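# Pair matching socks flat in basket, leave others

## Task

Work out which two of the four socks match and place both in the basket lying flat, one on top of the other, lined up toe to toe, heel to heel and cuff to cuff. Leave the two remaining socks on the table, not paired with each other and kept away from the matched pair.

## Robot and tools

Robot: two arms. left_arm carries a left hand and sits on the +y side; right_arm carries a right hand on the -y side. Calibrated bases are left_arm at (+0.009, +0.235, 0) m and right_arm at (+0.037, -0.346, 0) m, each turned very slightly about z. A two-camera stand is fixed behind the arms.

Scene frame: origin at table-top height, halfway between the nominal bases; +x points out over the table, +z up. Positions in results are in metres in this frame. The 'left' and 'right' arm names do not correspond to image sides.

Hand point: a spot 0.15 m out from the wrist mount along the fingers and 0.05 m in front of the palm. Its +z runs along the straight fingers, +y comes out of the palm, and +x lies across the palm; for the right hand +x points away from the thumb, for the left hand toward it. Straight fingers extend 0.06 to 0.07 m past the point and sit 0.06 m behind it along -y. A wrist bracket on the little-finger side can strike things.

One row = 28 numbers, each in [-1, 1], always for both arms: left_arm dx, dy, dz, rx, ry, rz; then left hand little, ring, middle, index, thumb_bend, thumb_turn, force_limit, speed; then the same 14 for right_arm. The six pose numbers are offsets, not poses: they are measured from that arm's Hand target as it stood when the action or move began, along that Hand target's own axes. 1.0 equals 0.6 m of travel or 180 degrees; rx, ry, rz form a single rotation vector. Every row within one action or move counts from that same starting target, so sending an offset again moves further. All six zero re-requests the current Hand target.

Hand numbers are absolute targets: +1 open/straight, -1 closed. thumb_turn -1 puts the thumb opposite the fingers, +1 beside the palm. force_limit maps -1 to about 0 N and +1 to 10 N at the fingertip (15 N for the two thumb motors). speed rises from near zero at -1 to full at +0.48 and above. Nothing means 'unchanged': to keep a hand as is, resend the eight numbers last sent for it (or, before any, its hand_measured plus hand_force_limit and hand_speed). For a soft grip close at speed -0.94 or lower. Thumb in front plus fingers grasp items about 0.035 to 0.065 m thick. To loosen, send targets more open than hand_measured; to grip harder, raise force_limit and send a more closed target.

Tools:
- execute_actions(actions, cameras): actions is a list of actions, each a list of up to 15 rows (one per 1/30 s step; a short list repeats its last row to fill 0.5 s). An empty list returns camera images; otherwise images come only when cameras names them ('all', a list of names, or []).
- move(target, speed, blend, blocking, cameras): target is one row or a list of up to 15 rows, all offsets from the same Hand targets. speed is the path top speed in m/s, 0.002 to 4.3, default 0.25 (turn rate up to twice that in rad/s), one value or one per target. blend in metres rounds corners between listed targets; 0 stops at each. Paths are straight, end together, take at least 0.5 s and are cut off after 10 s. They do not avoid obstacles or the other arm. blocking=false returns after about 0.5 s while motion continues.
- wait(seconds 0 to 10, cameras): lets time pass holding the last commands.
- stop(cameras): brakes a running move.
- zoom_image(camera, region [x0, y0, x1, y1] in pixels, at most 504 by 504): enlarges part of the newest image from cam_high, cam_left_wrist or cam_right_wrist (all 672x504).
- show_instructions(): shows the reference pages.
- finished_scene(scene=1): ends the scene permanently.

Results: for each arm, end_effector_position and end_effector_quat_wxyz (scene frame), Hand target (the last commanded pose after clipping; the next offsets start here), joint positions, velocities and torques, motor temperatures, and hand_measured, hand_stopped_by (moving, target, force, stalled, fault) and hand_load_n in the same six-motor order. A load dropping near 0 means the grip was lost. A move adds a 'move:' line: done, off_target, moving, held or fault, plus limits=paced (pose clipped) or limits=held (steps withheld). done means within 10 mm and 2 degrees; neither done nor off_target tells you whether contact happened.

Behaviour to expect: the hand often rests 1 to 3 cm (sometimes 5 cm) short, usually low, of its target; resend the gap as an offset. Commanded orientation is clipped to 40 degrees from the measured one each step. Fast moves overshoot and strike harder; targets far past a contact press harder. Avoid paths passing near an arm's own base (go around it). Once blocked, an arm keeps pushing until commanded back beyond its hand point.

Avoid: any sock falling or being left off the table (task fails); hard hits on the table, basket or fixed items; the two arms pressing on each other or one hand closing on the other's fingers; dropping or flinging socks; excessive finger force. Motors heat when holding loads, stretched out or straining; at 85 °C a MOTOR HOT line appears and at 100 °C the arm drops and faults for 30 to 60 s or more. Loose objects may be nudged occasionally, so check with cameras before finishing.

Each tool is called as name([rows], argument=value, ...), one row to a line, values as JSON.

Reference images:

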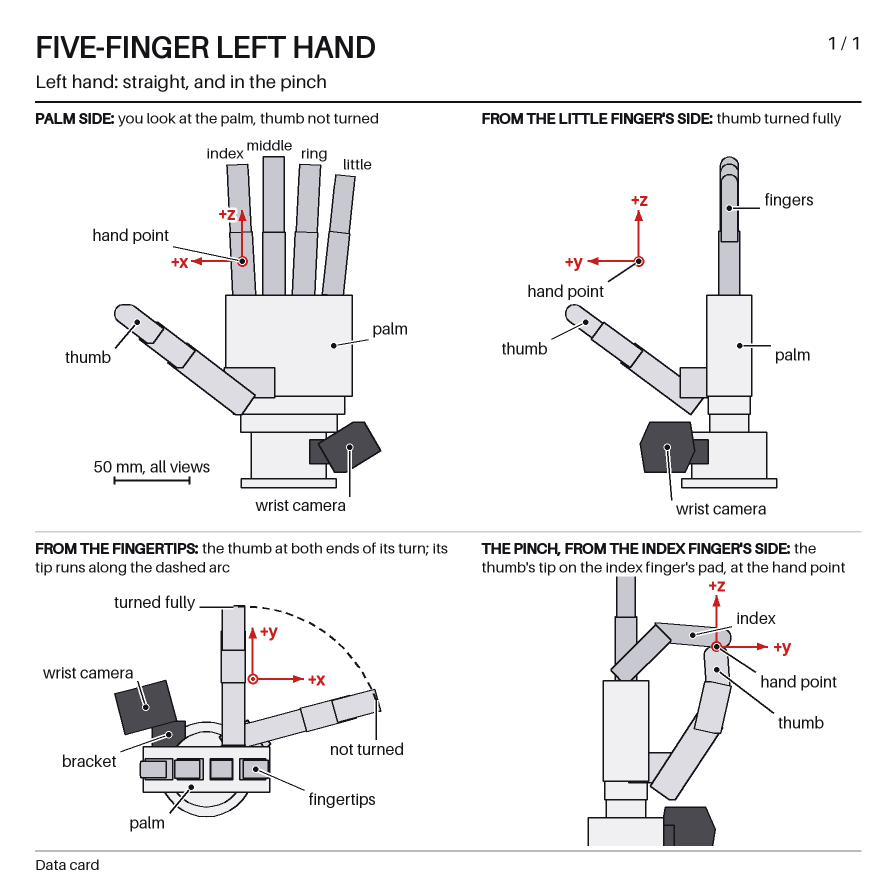

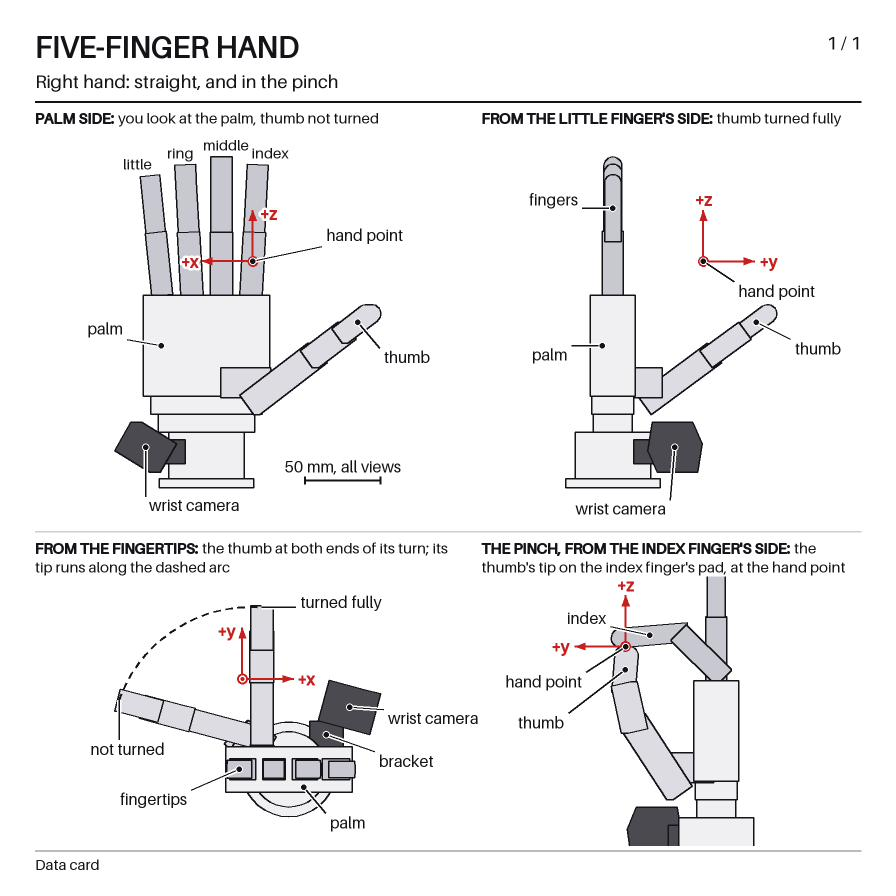

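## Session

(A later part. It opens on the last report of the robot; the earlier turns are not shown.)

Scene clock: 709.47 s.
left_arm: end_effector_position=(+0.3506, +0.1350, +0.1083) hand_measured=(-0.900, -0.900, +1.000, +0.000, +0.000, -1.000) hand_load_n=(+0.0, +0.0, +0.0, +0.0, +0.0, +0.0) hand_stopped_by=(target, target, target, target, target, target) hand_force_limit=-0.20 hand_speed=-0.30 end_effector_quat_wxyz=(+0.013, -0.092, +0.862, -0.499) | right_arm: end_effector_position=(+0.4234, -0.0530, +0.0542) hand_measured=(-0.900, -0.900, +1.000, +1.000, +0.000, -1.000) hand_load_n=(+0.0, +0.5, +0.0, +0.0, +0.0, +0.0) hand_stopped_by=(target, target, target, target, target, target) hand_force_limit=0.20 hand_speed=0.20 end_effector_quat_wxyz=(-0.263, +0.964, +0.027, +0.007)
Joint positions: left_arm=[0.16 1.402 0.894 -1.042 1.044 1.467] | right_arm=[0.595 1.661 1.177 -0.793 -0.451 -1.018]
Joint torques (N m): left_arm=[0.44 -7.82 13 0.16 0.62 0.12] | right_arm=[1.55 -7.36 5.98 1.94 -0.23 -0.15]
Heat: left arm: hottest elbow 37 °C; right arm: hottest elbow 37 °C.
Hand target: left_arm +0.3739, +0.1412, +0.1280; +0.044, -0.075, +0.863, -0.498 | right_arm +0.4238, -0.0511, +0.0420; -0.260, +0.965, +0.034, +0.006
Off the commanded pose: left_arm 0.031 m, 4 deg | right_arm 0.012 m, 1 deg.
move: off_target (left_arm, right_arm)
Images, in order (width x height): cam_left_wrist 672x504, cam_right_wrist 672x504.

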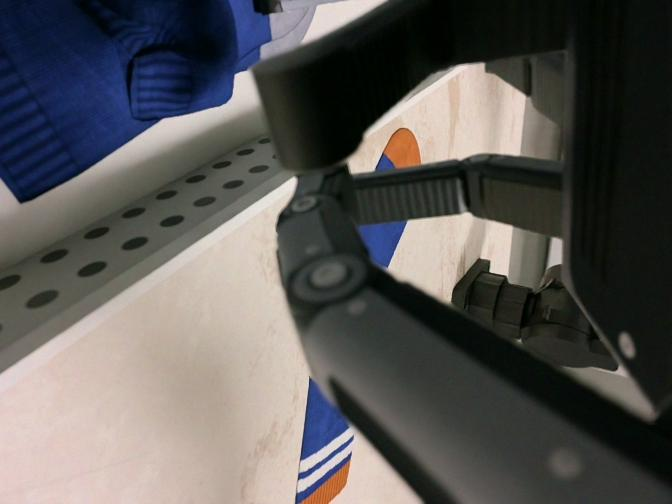

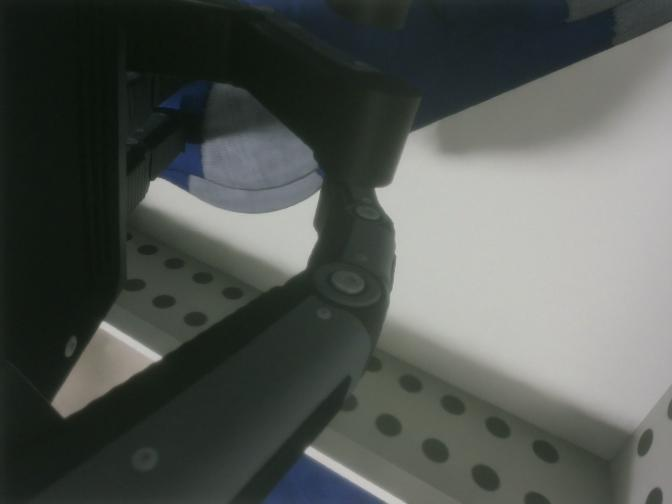

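move(target=[-0.0038,0.0037,-0.112,0,0,0,-0.9,-0.9,0.6,0.3,0,-1,-0.2,-0.3,0,0,0,0,0,0,-0.9,-0.9,1,1,0,-1,0.2,0.2], speed=0.12, cameras=["cam_left_wrist","cam_high"])

zoom_image(camera="cam_left_wrist", region=[20, 0, 300, 220])

Scene clock: 711.17 s.
left_arm: end_effector_position=(+0.3454, +0.1925, +0.1448) hand_measured=(-0.900, -0.900, +0.600, +0.300, +0.000, -1.000) hand_load_n=(+0.0, +0.0, +0.0, +0.0, +0.0, +0.0) hand_stopped_by=(target, target, target, target, target, target) hand_force_limit=-0.20 hand_speed=-0.30 end_effector_quat_wxyz=(+0.020, -0.091, +0.860, -0.501) | right_arm: end_effector_position=(+0.4234, -0.0530, +0.0542) hand_measured=(-0.900, -0.900, +1.000, +1.000, +0.000, -1.000) hand_load_n=(+0.0, +0.0, +0.0, +0.0, +0.0, +0.0) hand_stopped_by=(target, target, target, target, target, target) hand_force_limit=0.20 hand_speed=0.20 end_effector_quat_wxyz=(-0.263, +0.964, +0.027, +0.007)
Joint positions: left_arm=[0.323 1.417 1.009 -1.397 1.035 1.776] | right_arm=[0.595 1.661 1.177 -0.793 -0.451 -1.018]
Joint torques (N m): left_arm=[0.09 -6.36 13.29 -0.13 0.61 0.13] | right_arm=[1.49 -7.12 6.08 1.85 -0.22 -0.12]
Heat: left arm: hottest elbow 38 °C; right arm: hottest elbow 37 °C.
Hand target: left_arm +0.3659, +0.1998, +0.1596; +0.044, -0.075, +0.863, -0.498 | right_arm +0.4238, -0.0511, +0.0420; -0.260, +0.965, +0.034, +0.006
Off the commanded pose: left_arm 0.026 m, 3 deg | right_arm 0.012 m, 1 deg.
move: off_target (left_arm, right_arm)
Images, in order (width x height): cam_high 672x504, cam_left_wrist 672x504.

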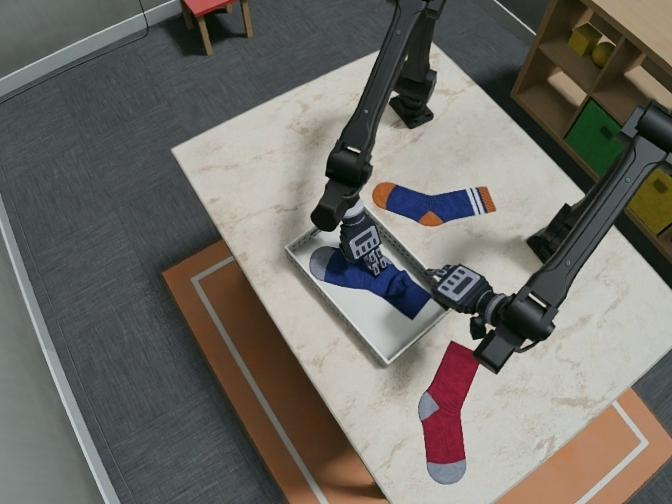

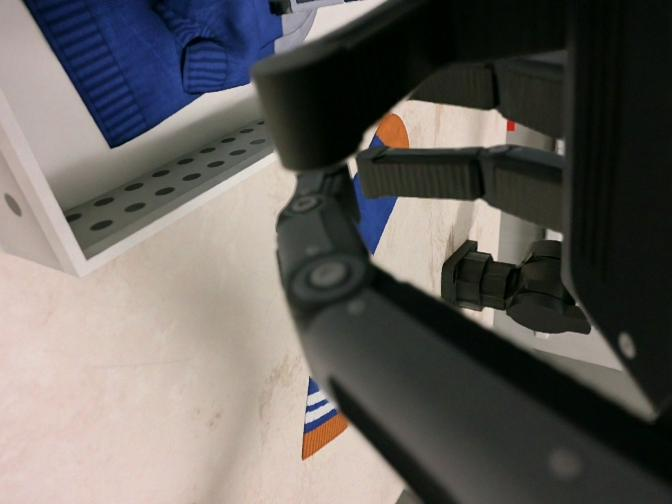

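Scaled by 1.800.

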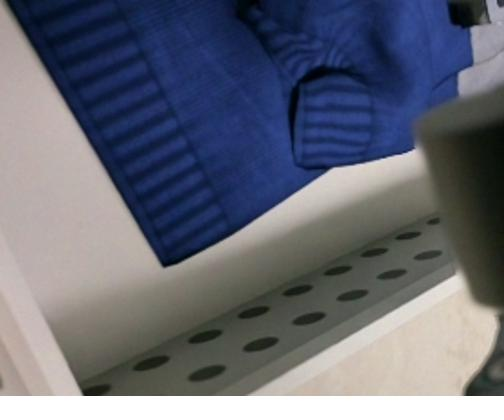

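move(target=[0.0188,0.0933,0.077,-0.1667,0,0,1,1,1,1,1,1,-0.2,0,0,0,0,0,0,0,-0.9,-0.9,1,1,0,-1,0.2,0.2], speed=0.12, cameras=["cam_left_wrist"])

zoom_image(camera="cam_left_wrist", region=[300, 0, 580, 220])

Scene clock: 715.17 s.
left_arm: end_effector_position=(+0.3579, +0.1887, +0.0879) hand_measured=(+1.000, +1.000, +1.000, +1.000, +1.000, +1.000) hand_load_n=(+0.0, +0.0, +0.0, +0.0, +0.0, -0.5) hand_stopped_by=(target, target, target, target, target, target) hand_force_limit=-0.20 hand_speed=0.00 end_effector_quat_wxyz=(+0.021, -0.080, +0.963, -0.258) | right_arm: end_effector_position=(+0.4234, -0.0530, +0.0542) hand_measured=(-0.900, -0.900, +1.000, +1.000, +0.000, -1.000) hand_load_n=(+0.0, +0.0, +0.0, +0.0, +0.0, +0.0) hand_stopped_by=(target, target, target, target, target, target) hand_force_limit=0.20 hand_speed=0.20 end_effector_quat_wxyz=(-0.263, +0.964, +0.027, +0.007)
Joint positions: left_arm=[0.051 1.379 0.96 -1.064 0.517 1.393] | right_arm=[0.595 1.661 1.177 -0.793 -0.451 -1.018]
Joint torques (N m): left_arm=[-1.44 -7.41 8.13 1.1 0.22 -0.19] | right_arm=[0.97 -7.47 6.13 1.96 -0.28 -0.15]
Heat: left arm: hottest elbow 38 °C; right arm: hottest elbow 36 °C.
Hand target: left_arm +0.3568, +0.1861, +0.0880; +0.023, -0.084, +0.962, -0.258 | right_arm +0.4238, -0.0511, +0.0420; -0.260, +0.965, +0.034, +0.006
Off the commanded pose: left_arm 0.003 m, 0 deg | right_arm 0.012 m, 1 deg.
move: off_target (right_arm)
Images, in order (width x height): cam_left_wrist 672x504.

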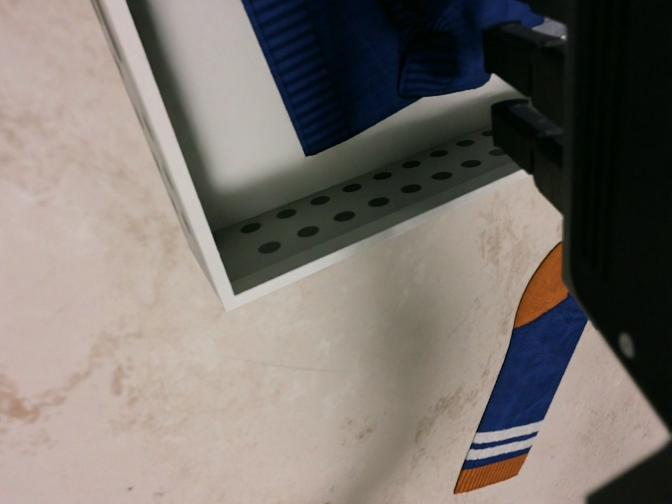

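Scaled by 1.800.

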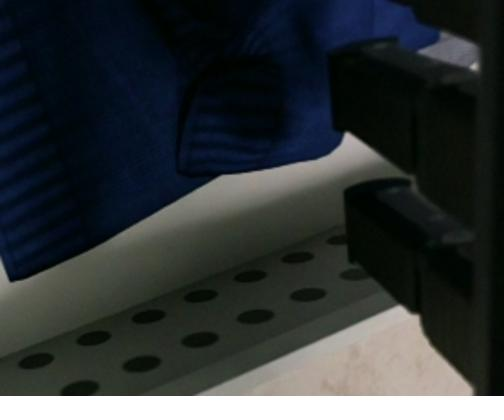

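move([
  [0.0045,0.0178,0.0629,0,0,0,1,1,1,1,1,1,-0.2,0,0,0,0,0,0,0,-0.9,-0.9,1,1,0,-1,0.2,0.2],
  [0.0045,0.0295,0.083,0,0,0,1,1,1,1,1,1,-0.2,0,0,0,0,0,0,0,-0.9,-0.9,1,1,0,-1,0.2,0.2],
], speed=[0.08,0.04], cameras=["cam_left_wrist"])

zoom_image(camera="cam_left_wrist", region=[300, 0, 580, 220])

Scene clock: 717.33 s.
left_arm: end_effector_position=(+0.3580, +0.1794, +0.0398) hand_measured=(+1.000, +1.000, +1.000, +1.000, +1.000, +1.000) hand_load_n=(+0.0, +0.0, +0.0, +0.0, +0.0, +0.0) hand_stopped_by=(target, target, target, target, target, target) hand_force_limit=-0.20 hand_speed=0.00 end_effector_quat_wxyz=(+0.026, -0.080, +0.962, -0.259) | right_arm: end_effector_position=(+0.4234, -0.0530, +0.0542) hand_measured=(-0.900, -0.900, +1.000, +1.000, +0.000, -1.000) hand_load_n=(+0.0, +0.0, +0.0, +0.0, +0.5, +0.0) hand_stopped_by=(target, target, target, target, target, target) hand_force_limit=0.20 hand_speed=0.20 end_effector_quat_wxyz=(-0.263, +0.964, +0.027, +0.007)
Joint positions: left_arm=[0.026 1.435 0.874 -0.896 0.515 1.361] | right_arm=[0.595 1.661 1.177 -0.793 -0.451 -1.018]
Joint torques (N m): left_arm=[-0.44 -6.42 7.58 1.2 0.2 -0.17] | right_arm=[0.73 -7.18 5.97 1.89 -0.27 -0.11]
Heat: left arm: hottest elbow 37 °C; right arm: hottest elbow 36 °C.
Hand target: left_arm +0.3560, +0.1763, +0.0361; +0.023, -0.084, +0.962, -0.258 | right_arm +0.4238, -0.0511, +0.0420; -0.260, +0.965, +0.034, +0.006
Off the commanded pose: left_arm 0.005 m, 1 deg | right_arm 0.012 m, 1 deg.
move: off_target (right_arm)
Images, in order (width x height): cam_left_wrist 672x504.

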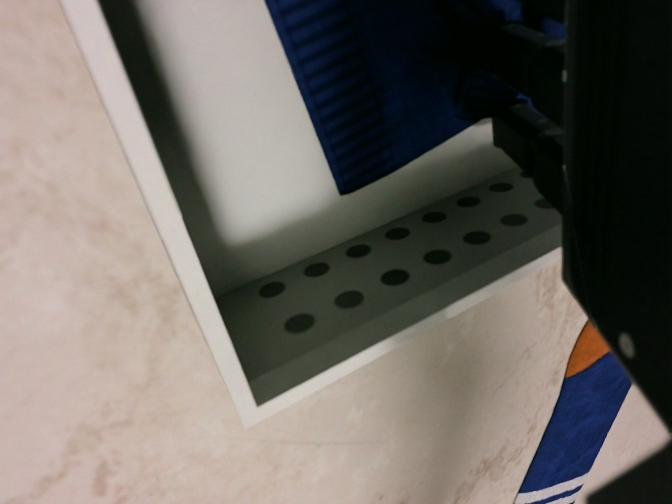

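Scaled by 1.800.

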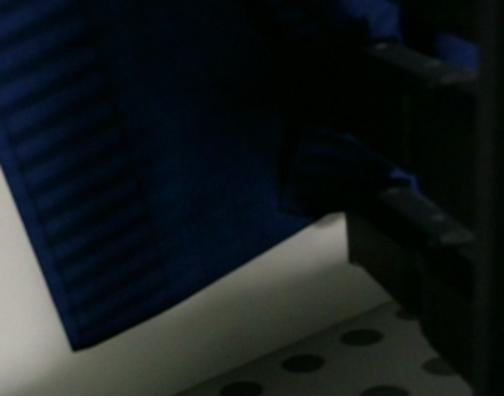

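move([
  [0,-0.0125,-0.0217,0,0,0,1,1,1,1,1,1,-0.2,0,0,0,0,0,0,0,-0.9,-0.9,1,1,0,-1,0.2,0.2],
  [-0.0164,-0.015,-0.0202,0,0,0,1,1,1,1,1,1,-0.2,0,0,0,0,0,0,0,-0.9,-0.9,1,1,0,-1,0.2,0.2],
  [-0.0164,-0.0009,0.0044,0,0,0,1,1,1,1,1,1,-0.2,0,0,0,0,0,0,0,-0.9,-0.9,1,1,0,-1,0.2,0.2],
], speed=[0.05,0.05,0.04], cameras=["cam_left_wrist"])

zoom_image(camera="cam_left_wrist", region=[300, 0, 580, 220])

Scene clock: 719.53 s.
left_arm: end_effector_position=(+0.3560, +0.1776, +0.0382) hand_measured=(+1.000, +1.000, +1.000, +1.000, +1.000, +1.000) hand_load_n=(+0.0, +0.0, +0.5, +0.0, +0.0, +0.0) hand_stopped_by=(target, target, target, target, target, target) hand_force_limit=-0.20 hand_speed=0.00 end_effector_quat_wxyz=(+0.020, -0.082, +0.961, -0.262) | right_arm: end_effector_position=(+0.4234, -0.0530, +0.0542) hand_measured=(-0.900, -0.900, +1.000, +1.000, +0.000, -1.000) hand_load_n=(+0.0, +0.0, +0.0, +0.0, +0.0, +0.5) hand_stopped_by=(target, target, target, target, target, target) hand_force_limit=0.20 hand_speed=0.20 end_effector_quat_wxyz=(-0.263, +0.964, +0.027, +0.007)
Joint positions: left_arm=[0.026 1.441 0.874 -0.901 0.524 1.359] | right_arm=[0.595 1.661 1.177 -0.793 -0.451 -1.018]
Joint torques (N m): left_arm=[-1.2 -5.66 9.54 1.61 -0.11 -0.14] | right_arm=[1.14 -7.82 5.94 1.89 -0.27 -0.16]
Heat: left arm: hottest elbow 37 °C; right arm: hottest elbow 36 °C.
Hand target: left_arm +0.3661, +0.1763, +0.0341; +0.023, -0.084, +0.962, -0.258 | right_arm +0.4238, -0.0511, +0.0420; -0.260, +0.965, +0.034, +0.006
Off the commanded pose: left_arm 0.011 m, 1 deg | right_arm 0.012 m, 1 deg.
move: off_target (left_arm, right_arm)
Images, in order (width x height): cam_left_wrist 672x504.

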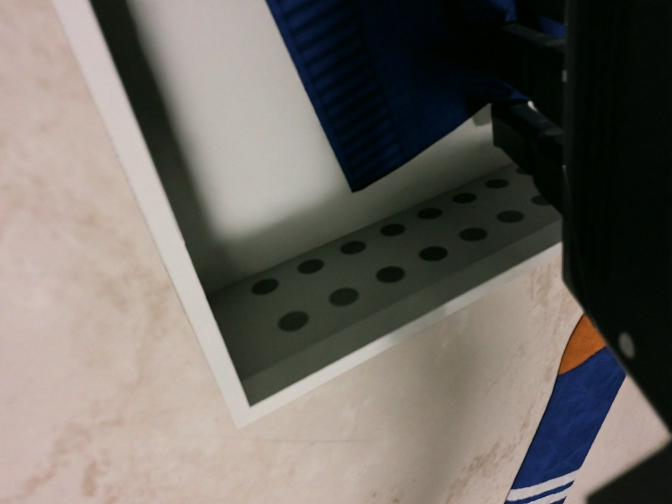

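Scaled by 1.800.

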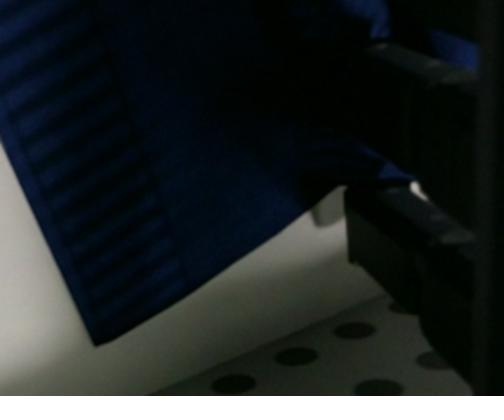

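move([
  [0,-0.025,-0.0433,0,0,0,1,1,1,1,1,1,-0.2,0,0,0,0,0,0,0,-0.9,-0.9,1,1,0,-1,0.2,0.2],
  [-0.0492,-0.0325,-0.0404,0,0,0,1,1,1,1,1,1,-0.2,0,0,0,0,0,0,0,-0.9,-0.9,1,1,0,-1,0.2,0.2],
], speed=[0.08,0.12], cameras=["cam_left_wrist"])

zoom_image(camera="cam_left_wrist", region=[300, 0, 580, 220])

Scene clock: 721.23 s.
left_arm: end_effector_position=(+0.3745, +0.1791, +0.0495) hand_measured=(+1.000, +1.000, +1.000, +1.000, +1.000, +1.000) hand_load_n=(+0.0, +0.0, +0.0, +0.0, +0.0, +0.0) hand_stopped_by=(target, target, target, target, target, target) hand_force_limit=-0.20 hand_speed=0.00 end_effector_quat_wxyz=(+0.005, -0.087, +0.963, -0.256) | right_arm: end_effector_position=(+0.4234, -0.0530, +0.0542) hand_measured=(-0.900, -0.900, +1.000, +1.000, +0.000, -1.000) hand_load_n=(+0.0, +0.0, +0.5, +0.0, +0.0, +0.0) hand_stopped_by=(target, target, target, target, target, target) hand_force_limit=0.20 hand_speed=0.20 end_effector_quat_wxyz=(-0.263, +0.964, +0.027, +0.007)
Joint positions: left_arm=[0.026 1.493 0.964 -0.972 0.515 1.359] | right_arm=[0.595 1.661 1.177 -0.793 -0.451 -1.018]
Joint torques (N m): left_arm=[-0.62 -7.41 12.71 0.31 0.22 -0.12] | right_arm=[0.85 -7.3 6.04 1.84 -0.26 -0.13]
Heat: left arm: hottest elbow 38 °C; right arm: hottest elbow 36 °C.
Hand target: left_arm +0.3958, +0.1767, +0.0648; +0.023, -0.084, +0.962, -0.258 | right_arm +0.4238, -0.0511, +0.0420; -0.260, +0.965, +0.034, +0.006
Off the commanded pose: left_arm 0.026 m, 2 deg | right_arm 0.012 m, 1 deg.
move: off_target (left_arm, right_arm)
Images, in order (width x height): cam_left_wrist 672x504.

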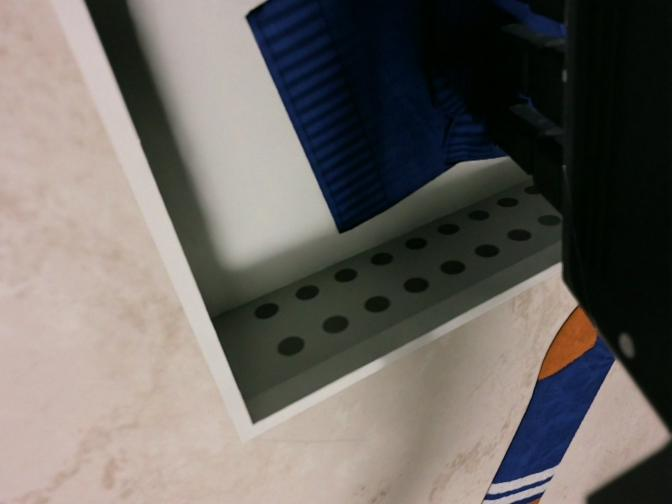

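Scaled by 1.800.

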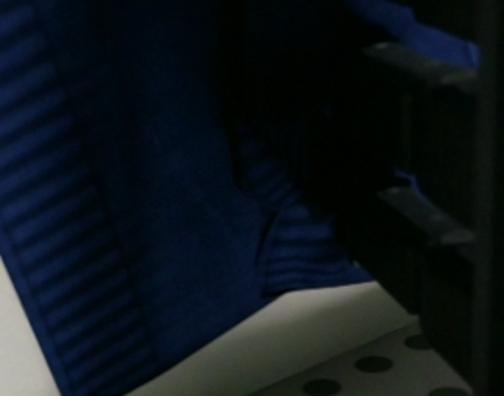

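move(target=[0.0395,0.0275,0.0393,0,0,0,1,1,1,1,1,1,-0.2,0,0,0,0,0,0,0,-0.9,-0.9,1,1,0,-1,0.2,0.2], speed=0.06, cameras=["cam_left_wrist"])

zoom_image(camera="cam_left_wrist", region=[300, 0, 580, 220])

Scene clock: 722.57 s.
left_arm: end_effector_position=(+0.3781, +0.1783, +0.0398) hand_measured=(+1.000, +1.000, +1.000, +1.000, +1.000, +1.000) hand_load_n=(+0.0, +0.0, +0.0, +0.0, +0.0, +0.0) hand_stopped_by=(target, target, target, target, target, target) hand_force_limit=-0.20 hand_speed=0.00 end_effector_quat_wxyz=(+0.027, -0.081, +0.962, -0.260) | right_arm: end_effector_position=(+0.4234, -0.0530, +0.0542) hand_measured=(-0.900, -0.900, +1.000, +1.000, +0.000, -1.000) hand_load_n=(+0.0, +0.0, +0.0, +0.0, +0.0, +0.0) hand_stopped_by=(target, target, target, target, target, target) hand_force_limit=0.20 hand_speed=0.20 end_effector_quat_wxyz=(-0.263, +0.964, +0.027, +0.007)
Joint positions: left_arm=[0.025 1.483 0.926 -0.896 0.517 1.357] | right_arm=[0.595 1.661 1.177 -0.793 -0.451 -1.018]
Joint torques (N m): left_arm=[-1.55 -7.53 6.95 1.09 0.09 -0.21] | right_arm=[1.08 -7.41 5.96 1.8 -0.24 -0.14]
Heat: left arm: hottest elbow 38 °C; right arm: hottest elbow 36 °C.
Hand target: left_arm +0.3721, +0.1749, +0.0361; +0.023, -0.084, +0.962, -0.258 | right_arm +0.4238, -0.0511, +0.0420; -0.260, +0.965, +0.034, +0.006
Off the commanded pose: left_arm 0.008 m, 1 deg | right_arm 0.012 m, 1 deg.
move: off_target (right_arm)
Images, in order (width x height): cam_left_wrist 672x504.

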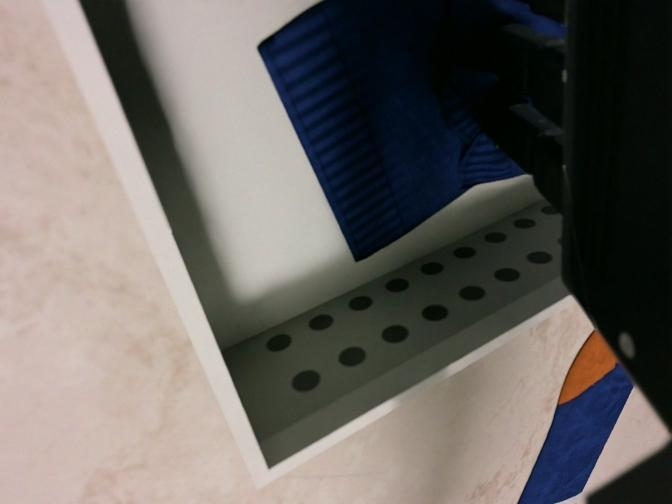

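Scaled by 1.800.

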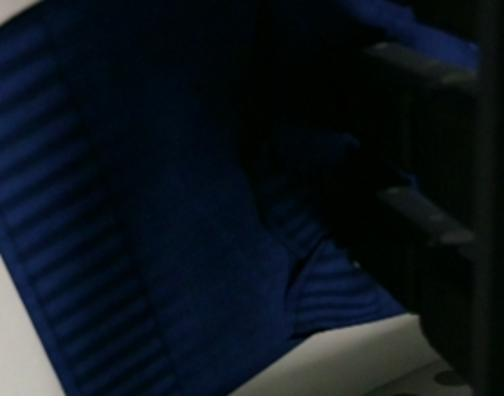

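move([
  [0,0.0033,0.0058,0,0,0,1,1,1,1,1,1,-0.2,0,0,0,0,0,0,0,-0.9,-0.9,1,1,0,-1,0.2,0.2],
  [0.0087,0.072,-0.0338,0,0,0,1,1,1,1,1,1,-0.2,0,0,0,0,0,0,0,-0.9,-0.9,1,1,0,-1,0.2,0.2],
], speed=[0.04,0.04], cameras=["cam_left_wrist","cam_high"])

zoom_image(camera="cam_left_wrist", region=[300, 0, 580, 220])

Scene clock: 725.33 s.
left_arm: end_effector_position=(+0.3668, +0.2154, +0.0364) hand_measured=(+1.000, +1.000, +1.000, +1.000, +1.000, +1.000) hand_load_n=(+0.0, +0.0, +0.5, +0.0, +0.0, -0.5) hand_stopped_by=(target, target, target, target, target, target) hand_force_limit=-0.20 hand_speed=0.00 end_effector_quat_wxyz=(+0.029, -0.085, +0.960, -0.263) | right_arm: end_effector_position=(+0.4243, -0.0515, +0.0540) hand_measured=(-0.900, -0.900, +1.000, +1.000, +0.000, -1.000) hand_load_n=(+0.0, +0.0, +0.0, +0.0, +0.0, +0.0) hand_stopped_by=(target, target, target, target, target, target) hand_force_limit=0.20 hand_speed=0.20 end_effector_quat_wxyz=(-0.265, +0.964, +0.028, +0.008)
Joint positions: left_arm=[0.127 1.471 0.902 -0.936 0.533 1.463] | right_arm=[0.596 1.662 1.177 -0.787 -0.453 -1.018]
Joint torques (N m): left_arm=[0.32 -7.06 6.74 0.34 -0.11 0.14] | right_arm=[1.2 -7.59 6.09 1.63 -0.14 -0.12]
Heat: left arm: hottest elbow 37 °C; right arm: hottest elbow 36 °C.
Hand target: left_arm +0.3586, +0.2208, +0.0321; +0.023, -0.084, +0.962, -0.258 | right_arm +0.4238, -0.0512, +0.0421; -0.260, +0.965, +0.034, +0.006
Off the commanded pose: left_arm 0.011 m, 1 deg | right_arm 0.012 m, 1 deg.
move: off_target (left_arm, right_arm)
Images, in order (width x height): cam_high 672x504, cam_left_wrist 672x504.

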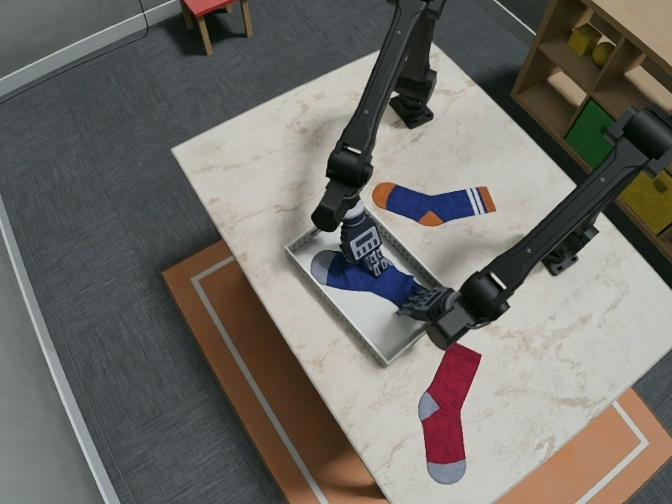

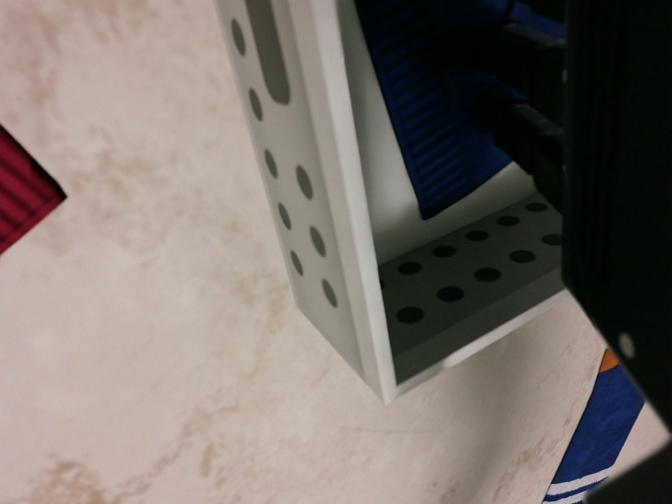

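Scaled by 1.800.

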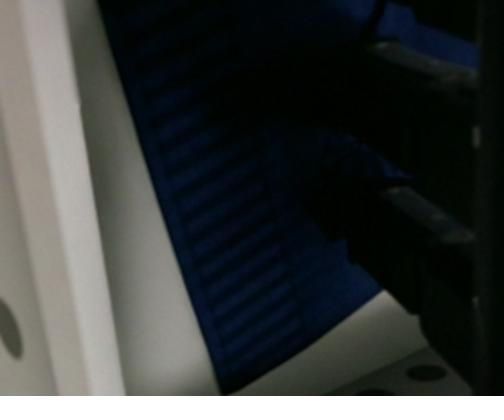

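move([
  [0,-0.025,-0.0433,0,0,0,1,1,1,1,1,1,-0.2,0,0,0,0,0,0,0,-0.9,-0.9,1,1,0,-1,0.2,0.2],
  [0,-0.0693,-0.1845,0,0,0,1,1,1,1,1,1,-0.2,0,0,0,0,0,0,0,-0.9,-0.9,1,1,0,-1,0.2,0.2],
], speed=[0.08,0.15], cameras=["cam_left_wrist"])

zoom_image(camera="cam_left_wrist", region=[300, 0, 580, 220])

Scene clock: 727.43 s.
left_arm: end_effector_position=(+0.3342, +0.2339, +0.1282) hand_measured=(+1.000, +1.000, +1.000, +1.000, +1.000, +1.000) hand_load_n=(+0.0, +0.0, +0.0, +0.0, +0.0, +0.0) hand_stopped_by=(target, target, target, target, target, target) hand_force_limit=-0.20 hand_speed=0.00 end_effector_quat_wxyz=(-0.007, -0.095, +0.961, -0.258) | right_arm: end_effector_position=(+0.4243, -0.0515, +0.0540) hand_measured=(-0.900, -0.900, +1.000, +1.000, +0.000, -1.000) hand_load_n=(+0.0, +0.0, +0.0, +0.0, +0.0, +0.0) hand_stopped_by=(target, target, target, target, target, target) hand_force_limit=0.20 hand_speed=0.20 end_effector_quat_wxyz=(-0.265, +0.964, +0.028, +0.008)
Joint positions: left_arm=[0.18 1.342 1.032 -1.301 0.521 1.525] | right_arm=[0.596 1.662 1.177 -0.787 -0.453 -1.018]
Joint torques (N m): left_arm=[0.56 -6.3 13.64 0.25 0.32 0.14] | right_arm=[1.55 -7.65 6.05 1.55 -0.15 -0.15]
Heat: left arm: hottest elbow 37 °C; right arm: hottest elbow 36 °C.
Hand target: left_arm +0.3552, +0.2400, +0.1487; +0.023, -0.084, +0.962, -0.258 | right_arm +0.4238, -0.0512, +0.0421; -0.260, +0.965, +0.034, +0.006
Off the commanded pose: left_arm 0.030 m, 4 deg | right_arm 0.012 m, 1 deg.
move: off_target (left_arm, right_arm)
Images, in order (width x height): cam_left_wrist 672x504.

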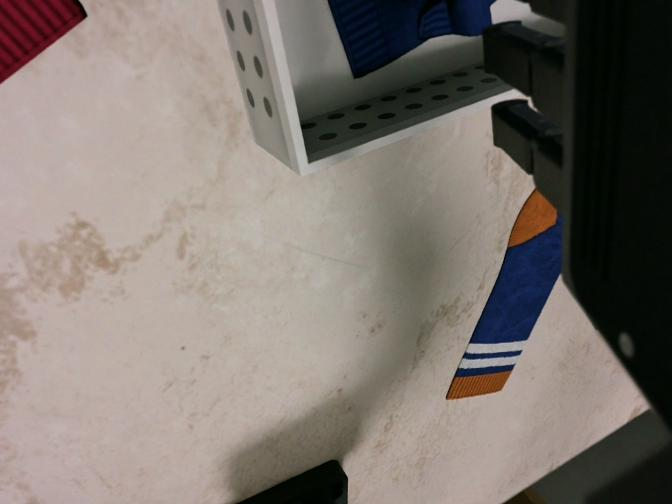

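Scaled by 1.800.

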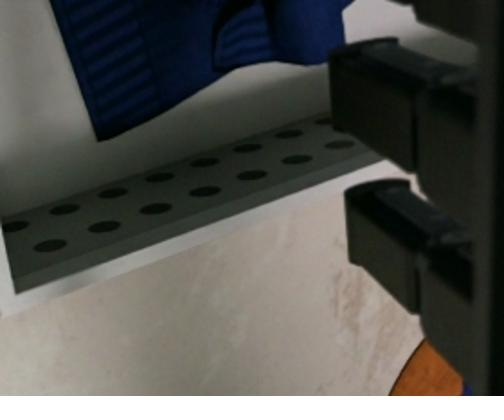

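move(target=[-0.0686,0.0042,-0.0024,0,0,0,1,1,1,1,1,1,-0.2,0,0,0,0,0,0,0,-0.9,-0.9,1,1,0,-1,0.2,0.2], speed=0.15, cameras=["cam_left_wrist"])

zoom_image(camera="cam_left_wrist", region=[300, 0, 580, 220])

Scene clock: 728.50 s.
left_arm: end_effector_position=(+0.3723, +0.2428, +0.1285) hand_measured=(+1.000, +1.000, +1.000, +1.000, +1.000, +1.000) hand_load_n=(+0.0, +0.0, +0.0, +0.0, +0.0, +0.0) hand_stopped_by=(target, target, target, target, target, target) hand_force_limit=-0.20 hand_speed=0.00 end_effector_quat_wxyz=(-0.007, -0.094, +0.961, -0.258) | right_arm: end_effector_position=(+0.4243, -0.0515, +0.0540) hand_measured=(-0.900, -0.900, +1.000, +1.000, +0.000, -1.000) hand_load_n=(+0.0, +0.0, +0.0, +0.0, +0.0, +0.0) hand_stopped_by=(target, target, target, target, target, target) hand_force_limit=0.20 hand_speed=0.20 end_effector_quat_wxyz=(-0.265, +0.964, +0.028, +0.008)
Joint positions: left_arm=[0.189 1.443 1.134 -1.306 0.521 1.536] | right_arm=[0.596 1.662 1.177 -0.787 -0.453 -1.018]
Joint torques (N m): left_arm=[0.5 -6.95 14.28 0.05 0.35 0.15] | right_arm=[1.26 -7.41 6.16 1.62 -0.12 -0.12]
Heat: left arm: hottest elbow 37 °C; right arm: hottest elbow 36 °C.
Hand target: left_arm +0.3953, +0.2499, +0.1488; +0.023, -0.084, +0.962, -0.258 | right_arm +0.4238, -0.0512, +0.0421; -0.260, +0.965, +0.034, +0.006
Off the commanded pose: left_arm 0.031 m, 4 deg | right_arm 0.012 m, 1 deg.
move: off_target (left_arm, right_arm)
Images, in order (width x height): cam_left_wrist 672x504.

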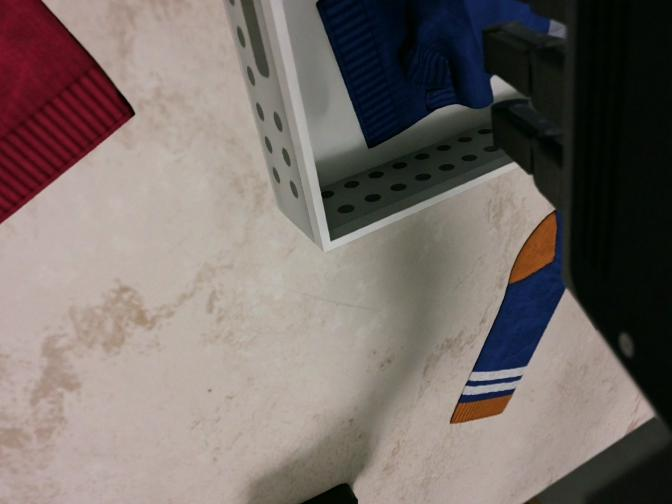

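Scaled by 1.800.

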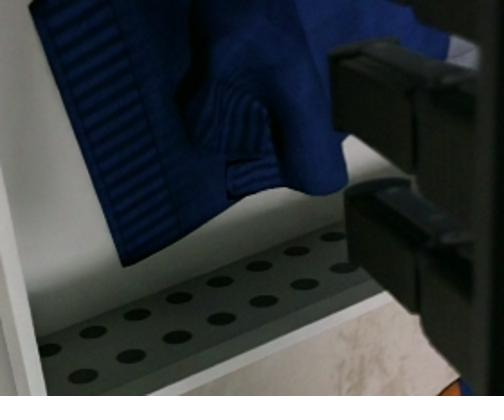

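move(target=[0.0745,0.018,0.1605,0,0,0,1,1,1,1,1,1,-0.2,0,0,0,0,0,0,0,-0.9,-0.9,1,1,0,-1,0.2,0.2], speed=0.12, cameras=["cam_left_wrist"])

zoom_image(camera="cam_left_wrist", region=[300, 0, 580, 220])

Scene clock: 730.67 s.
left_arm: end_effector_position=(+0.3567, +0.2064, +0.0554) hand_measured=(+1.000, +1.000, +1.000, +1.000, +1.000, +1.000) hand_load_n=(+0.0, +0.0, +0.0, +0.0, +0.0, -0.5) hand_stopped_by=(target, target, target, target, target, target) hand_force_limit=-0.20 hand_speed=0.00 end_effector_quat_wxyz=(+0.015, -0.082, +0.963, -0.258) | right_arm: end_effector_position=(+0.4243, -0.0515, +0.0540) hand_measured=(-0.900, -0.900, +1.000, +1.000, +0.000, -1.000) hand_load_n=(+0.0, +0.0, +0.5, +0.0, +0.0, -0.5) hand_stopped_by=(target, target, target, target, target, target) hand_force_limit=0.20 hand_speed=0.20 end_effector_quat_wxyz=(-0.265, +0.964, +0.028, +0.008)
Joint positions: left_arm=[0.098 1.434 0.92 -1.009 0.521 1.448] | right_arm=[0.596 1.662 1.177 -0.787 -0.453 -1.018]
Joint torques (N m): left_arm=[-1.44 -8.23 8.03 1.01 0.2 -0.16] | right_arm=[1.08 -7.36 6.09 1.77 -0.15 -0.17]
Heat: left arm: hottest elbow 37 °C; right arm: hottest elbow 35 °C.
Hand target: left_arm +0.3580, +0.2040, +0.0599; +0.023, -0.084, +0.962, -0.258 | right_arm +0.4238, -0.0512, +0.0421; -0.260, +0.965, +0.034, +0.006
Off the commanded pose: left_arm 0.005 m, 1 deg | right_arm 0.012 m, 1 deg.
move: off_target (right_arm)
Images, in order (width x height): cam_left_wrist 672x504.

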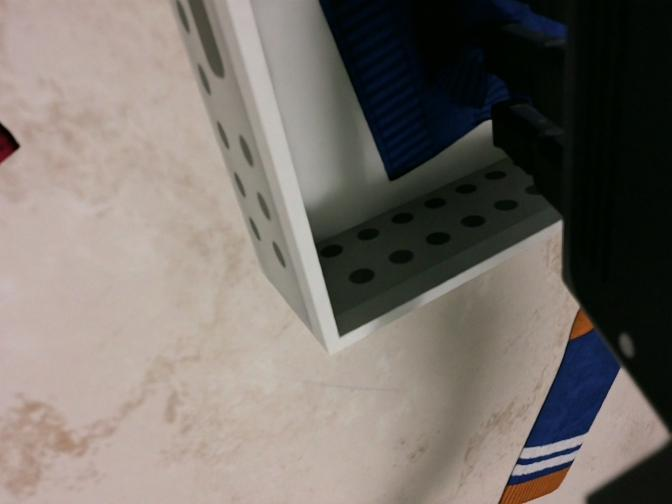

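Scaled by 1.800.

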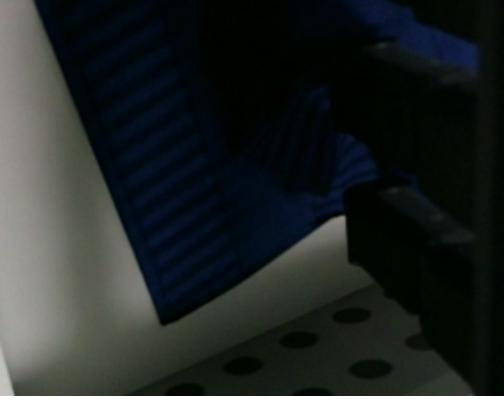

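move([
  [-0.0014,-0.018,0.0103,0,0,0,1,1,1,1,1,1,-0.2,0,0,0,0,0,0,0,-0.9,-0.9,1,1,0,-1,0.2,0.2],
  [-0.0014,0.0079,0.0551,0,0,0,1,1,1,1,1,1,-0.2,0,0,0,0,0,0,0,-0.9,-0.9,1,1,0,-1,0.2,0.2],
], speed=[0.1,0.05], cameras=["cam_left_wrist"])

zoom_image(camera="cam_left_wrist", region=[300, 0, 580, 220])

Scene clock: 732.60 s.
left_arm: end_effector_position=(+0.3664, +0.1941, +0.0388) hand_measured=(+1.000, +1.000, +1.000, +1.000, +1.000, +1.000) hand_load_n=(+0.0, +0.0, +0.5, +0.0, +0.0, -0.5) hand_stopped_by=(target, target, target, target, target, target) hand_force_limit=-0.20 hand_speed=0.00 end_effector_quat_wxyz=(+0.033, -0.078, +0.962, -0.261) | right_arm: end_effector_position=(+0.4243, -0.0515, +0.0540) hand_measured=(-0.900, -0.900, +1.000, +1.000, +0.000, -1.000) hand_load_n=(+0.0, +0.0, +0.5, +0.0, +0.0, +0.0) hand_stopped_by=(target, target, target, target, target, target) hand_force_limit=0.20 hand_speed=0.20 end_effector_quat_wxyz=(-0.265, +0.964, +0.028, +0.008)
Joint positions: left_arm=[0.067 1.453 0.89 -0.905 0.522 1.409] | right_arm=[0.596 1.662 1.177 -0.787 -0.453 -1.018]
Joint torques (N m): left_arm=[-1.03 -5.77 6.89 1.31 0.06 -0.16] | right_arm=[1.08 -7.53 6.13 1.65 -0.12 -0.13]
Heat: left arm: hottest elbow 37 °C; right arm: hottest elbow 35 °C.
Hand target: left_arm +0.3611, +0.1919, +0.0290; +0.023, -0.084, +0.962, -0.258 | right_arm +0.4238, -0.0512, +0.0421; -0.260, +0.965, +0.034, +0.006
Off the commanded pose: left_arm 0.011 m, 1 deg | right_arm 0.012 m, 1 deg.
move: off_target (left_arm, right_arm)
Images, in order (width x height): cam_left_wrist 672x504.

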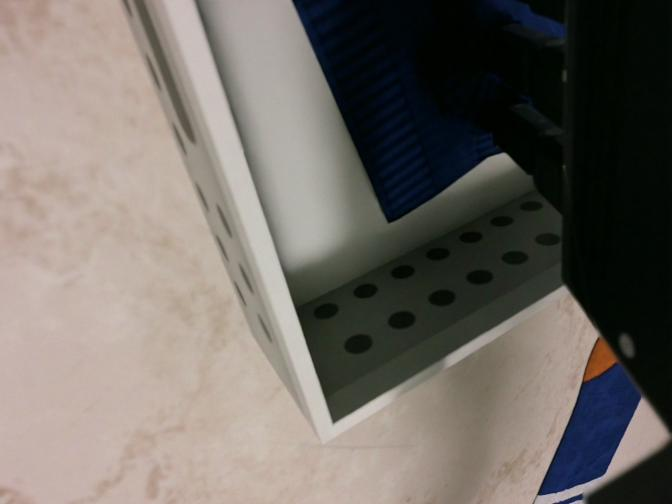

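Scaled by 1.800.

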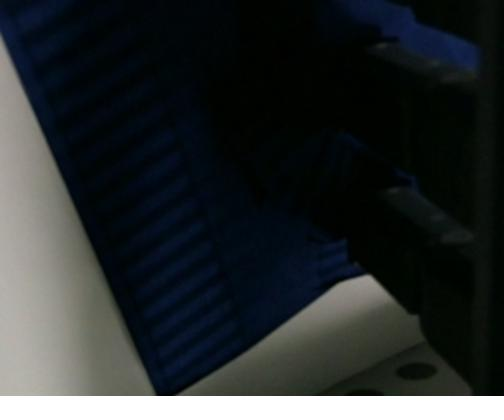

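move([
  [0.0075,0.0627,-0.0362,0,0,0,1,1,1,1,1,1,-0.2,0,0,0,0,0,0,0,-0.9,-0.9,1,1,0,-1,0.2,0.2],
  [0.0075,0.0377,-0.0795,0,0,0,1,1,1,1,1,1,-0.2,0,0,0,0,0,0,0,-0.9,-0.9,1,1,0,-1,0.2,0.2],
  [-0.0507,0.0019,-0.186,0,0,0,1,1,1,1,1,1,-0.2,0,0,0,0,0,0,0,-0.9,-0.9,1,1,0,-1,0.2,0.2],
], speed=[0.04,0.08,0.15], cameras=["cam_left_wrist"])

zoom_image(camera="cam_left_wrist", region=[300, 0, 580, 220])

Scene clock: 736.07 s.
left_arm: end_effector_position=(+0.3613, +0.2464, +0.1102) hand_measured=(+1.000, +1.000, +1.000, +1.000, +1.000, +1.000) hand_load_n=(-0.5, +0.0, +0.0, +0.0, +0.0, +0.0) hand_stopped_by=(target, target, target, target, target, target) hand_force_limit=-0.20 hand_speed=0.00 end_effector_quat_wxyz=(+0.001, -0.093, +0.961, -0.259) | right_arm: end_effector_position=(+0.4242, -0.0509, +0.0539) hand_measured=(-0.900, -0.900, +1.000, +1.000, +0.000, -1.000) hand_load_n=(+0.0, +0.0, +0.0, +0.0, +0.0, +0.0) hand_stopped_by=(target, target, target, target, target, target) hand_force_limit=0.20 hand_speed=0.20 end_effector_quat_wxyz=(-0.266, +0.964, +0.028, +0.008)
Joint positions: left_arm=[0.203 1.424 1.065 -1.248 0.522 1.552] | right_arm=[0.596 1.662 1.177 -0.786 -0.455 -1.018]
Joint torques (N m): left_arm=[0.62 -7 13.3 0.24 0.34 0.13] | right_arm=[1.32 -7.06 6.05 1.58 -0.09 -0.11]
Heat: left arm: hottest elbow 37 °C; right arm: hottest elbow 35 °C.
Hand target: left_arm +0.3812, +0.2530, +0.1250; +0.023, -0.084, +0.962, -0.258 | right_arm +0.4238, -0.0511, +0.0421; -0.260, +0.965, +0.034, +0.006
Off the commanded pose: left_arm 0.026 m, 3 deg | right_arm 0.012 m, 1 deg.
move: off_target (left_arm, right_arm)
Images, in order (width x height): cam_left_wrist 672x504.

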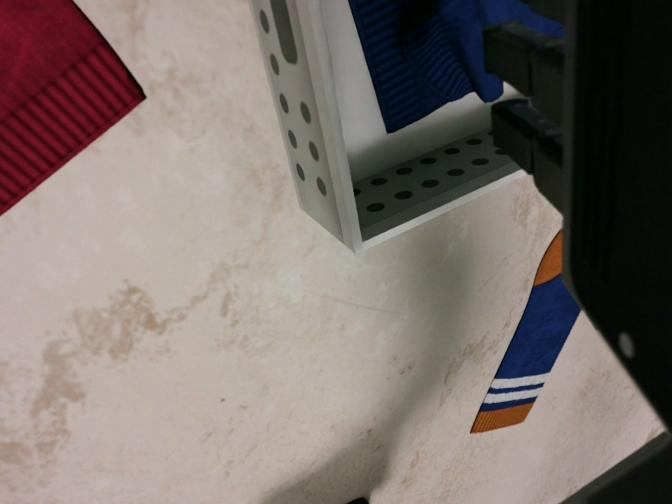

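Scaled by 1.800.

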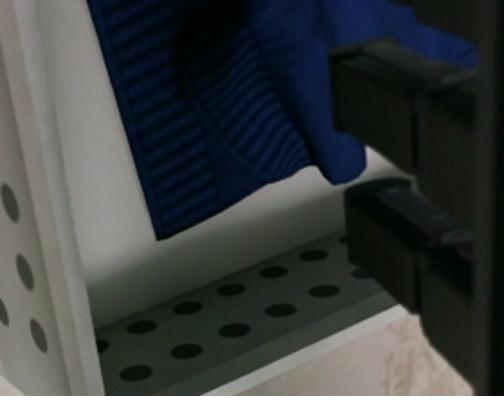

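move(target=[0.0542,-0.0127,0.1285,0,0,0,-0.9,-0.9,-0.9,1,1,1,-0.2,0,0,0,0,0,0,0,-0.9,-0.9,1,1,0,-1,0.2,0.2], speed=0.12, cameras=["cam_left_wrist"])

zoom_image(camera="cam_left_wrist", region=[300, 0, 580, 220])

Scene clock: 737.97 s.
left_arm: end_effector_position=(+0.3562, +0.2050, +0.0591) hand_measured=(-0.900, -0.900, -0.900, +1.000, +1.000, +1.000) hand_load_n=(+0.0, +0.0, +0.0, +0.0, +0.0, +0.0) hand_stopped_by=(target, target, target, target, target, target) hand_force_limit=-0.20 hand_speed=0.00 end_effector_quat_wxyz=(+0.017, -0.081, +0.963, -0.258) | right_arm: end_effector_position=(+0.4242, -0.0509, +0.0539) hand_measured=(-0.900, -0.900, +1.000, +1.000, +0.000, -1.000) hand_load_n=(+0.0, +0.0, +0.0, +0.0, +0.0, +0.0) hand_stopped_by=(target, target, target, target, target, target) hand_force_limit=0.20 hand_speed=0.20 end_effector_quat_wxyz=(-0.266, +0.964, +0.028, +0.008)
Joint positions: left_arm=[0.095 1.424 0.921 -1.014 0.521 1.445] | right_arm=[0.596 1.662 1.177 -0.786 -0.455 -1.018]
Joint torques (N m): left_arm=[-0.91 -7.47 7.99 1.05 0.19 -0.22] | right_arm=[1.32 -7.24 6.17 1.62 -0.06 -0.13]
Heat: left arm: hottest elbow 37 °C; right arm: hottest elbow 35 °C.
Hand target: left_arm +0.3569, +0.2030, +0.0620; +0.023, -0.084, +0.962, -0.258 | right_arm +0.4238, -0.0511, +0.0421; -0.260, +0.965, +0.034, +0.006
Off the commanded pose: left_arm 0.004 m, 1 deg | right_arm 0.012 m, 1 deg.
move: off_target (right_arm)
Images, in order (width x height): cam_left_wrist 672x504.

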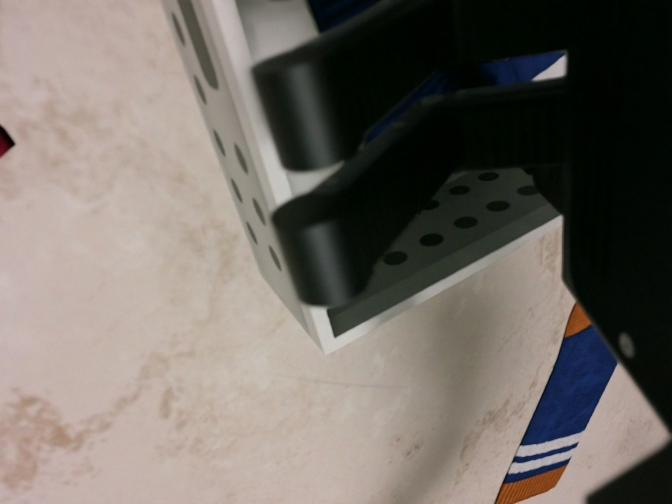

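Scaled by 1.800.

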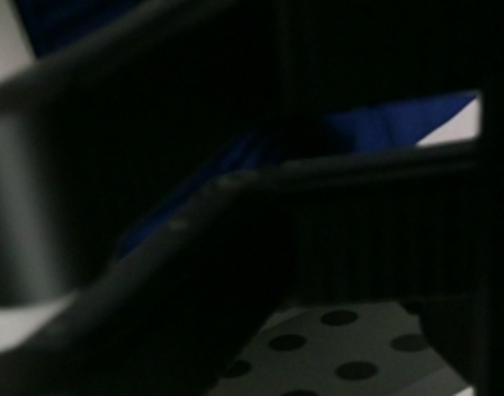

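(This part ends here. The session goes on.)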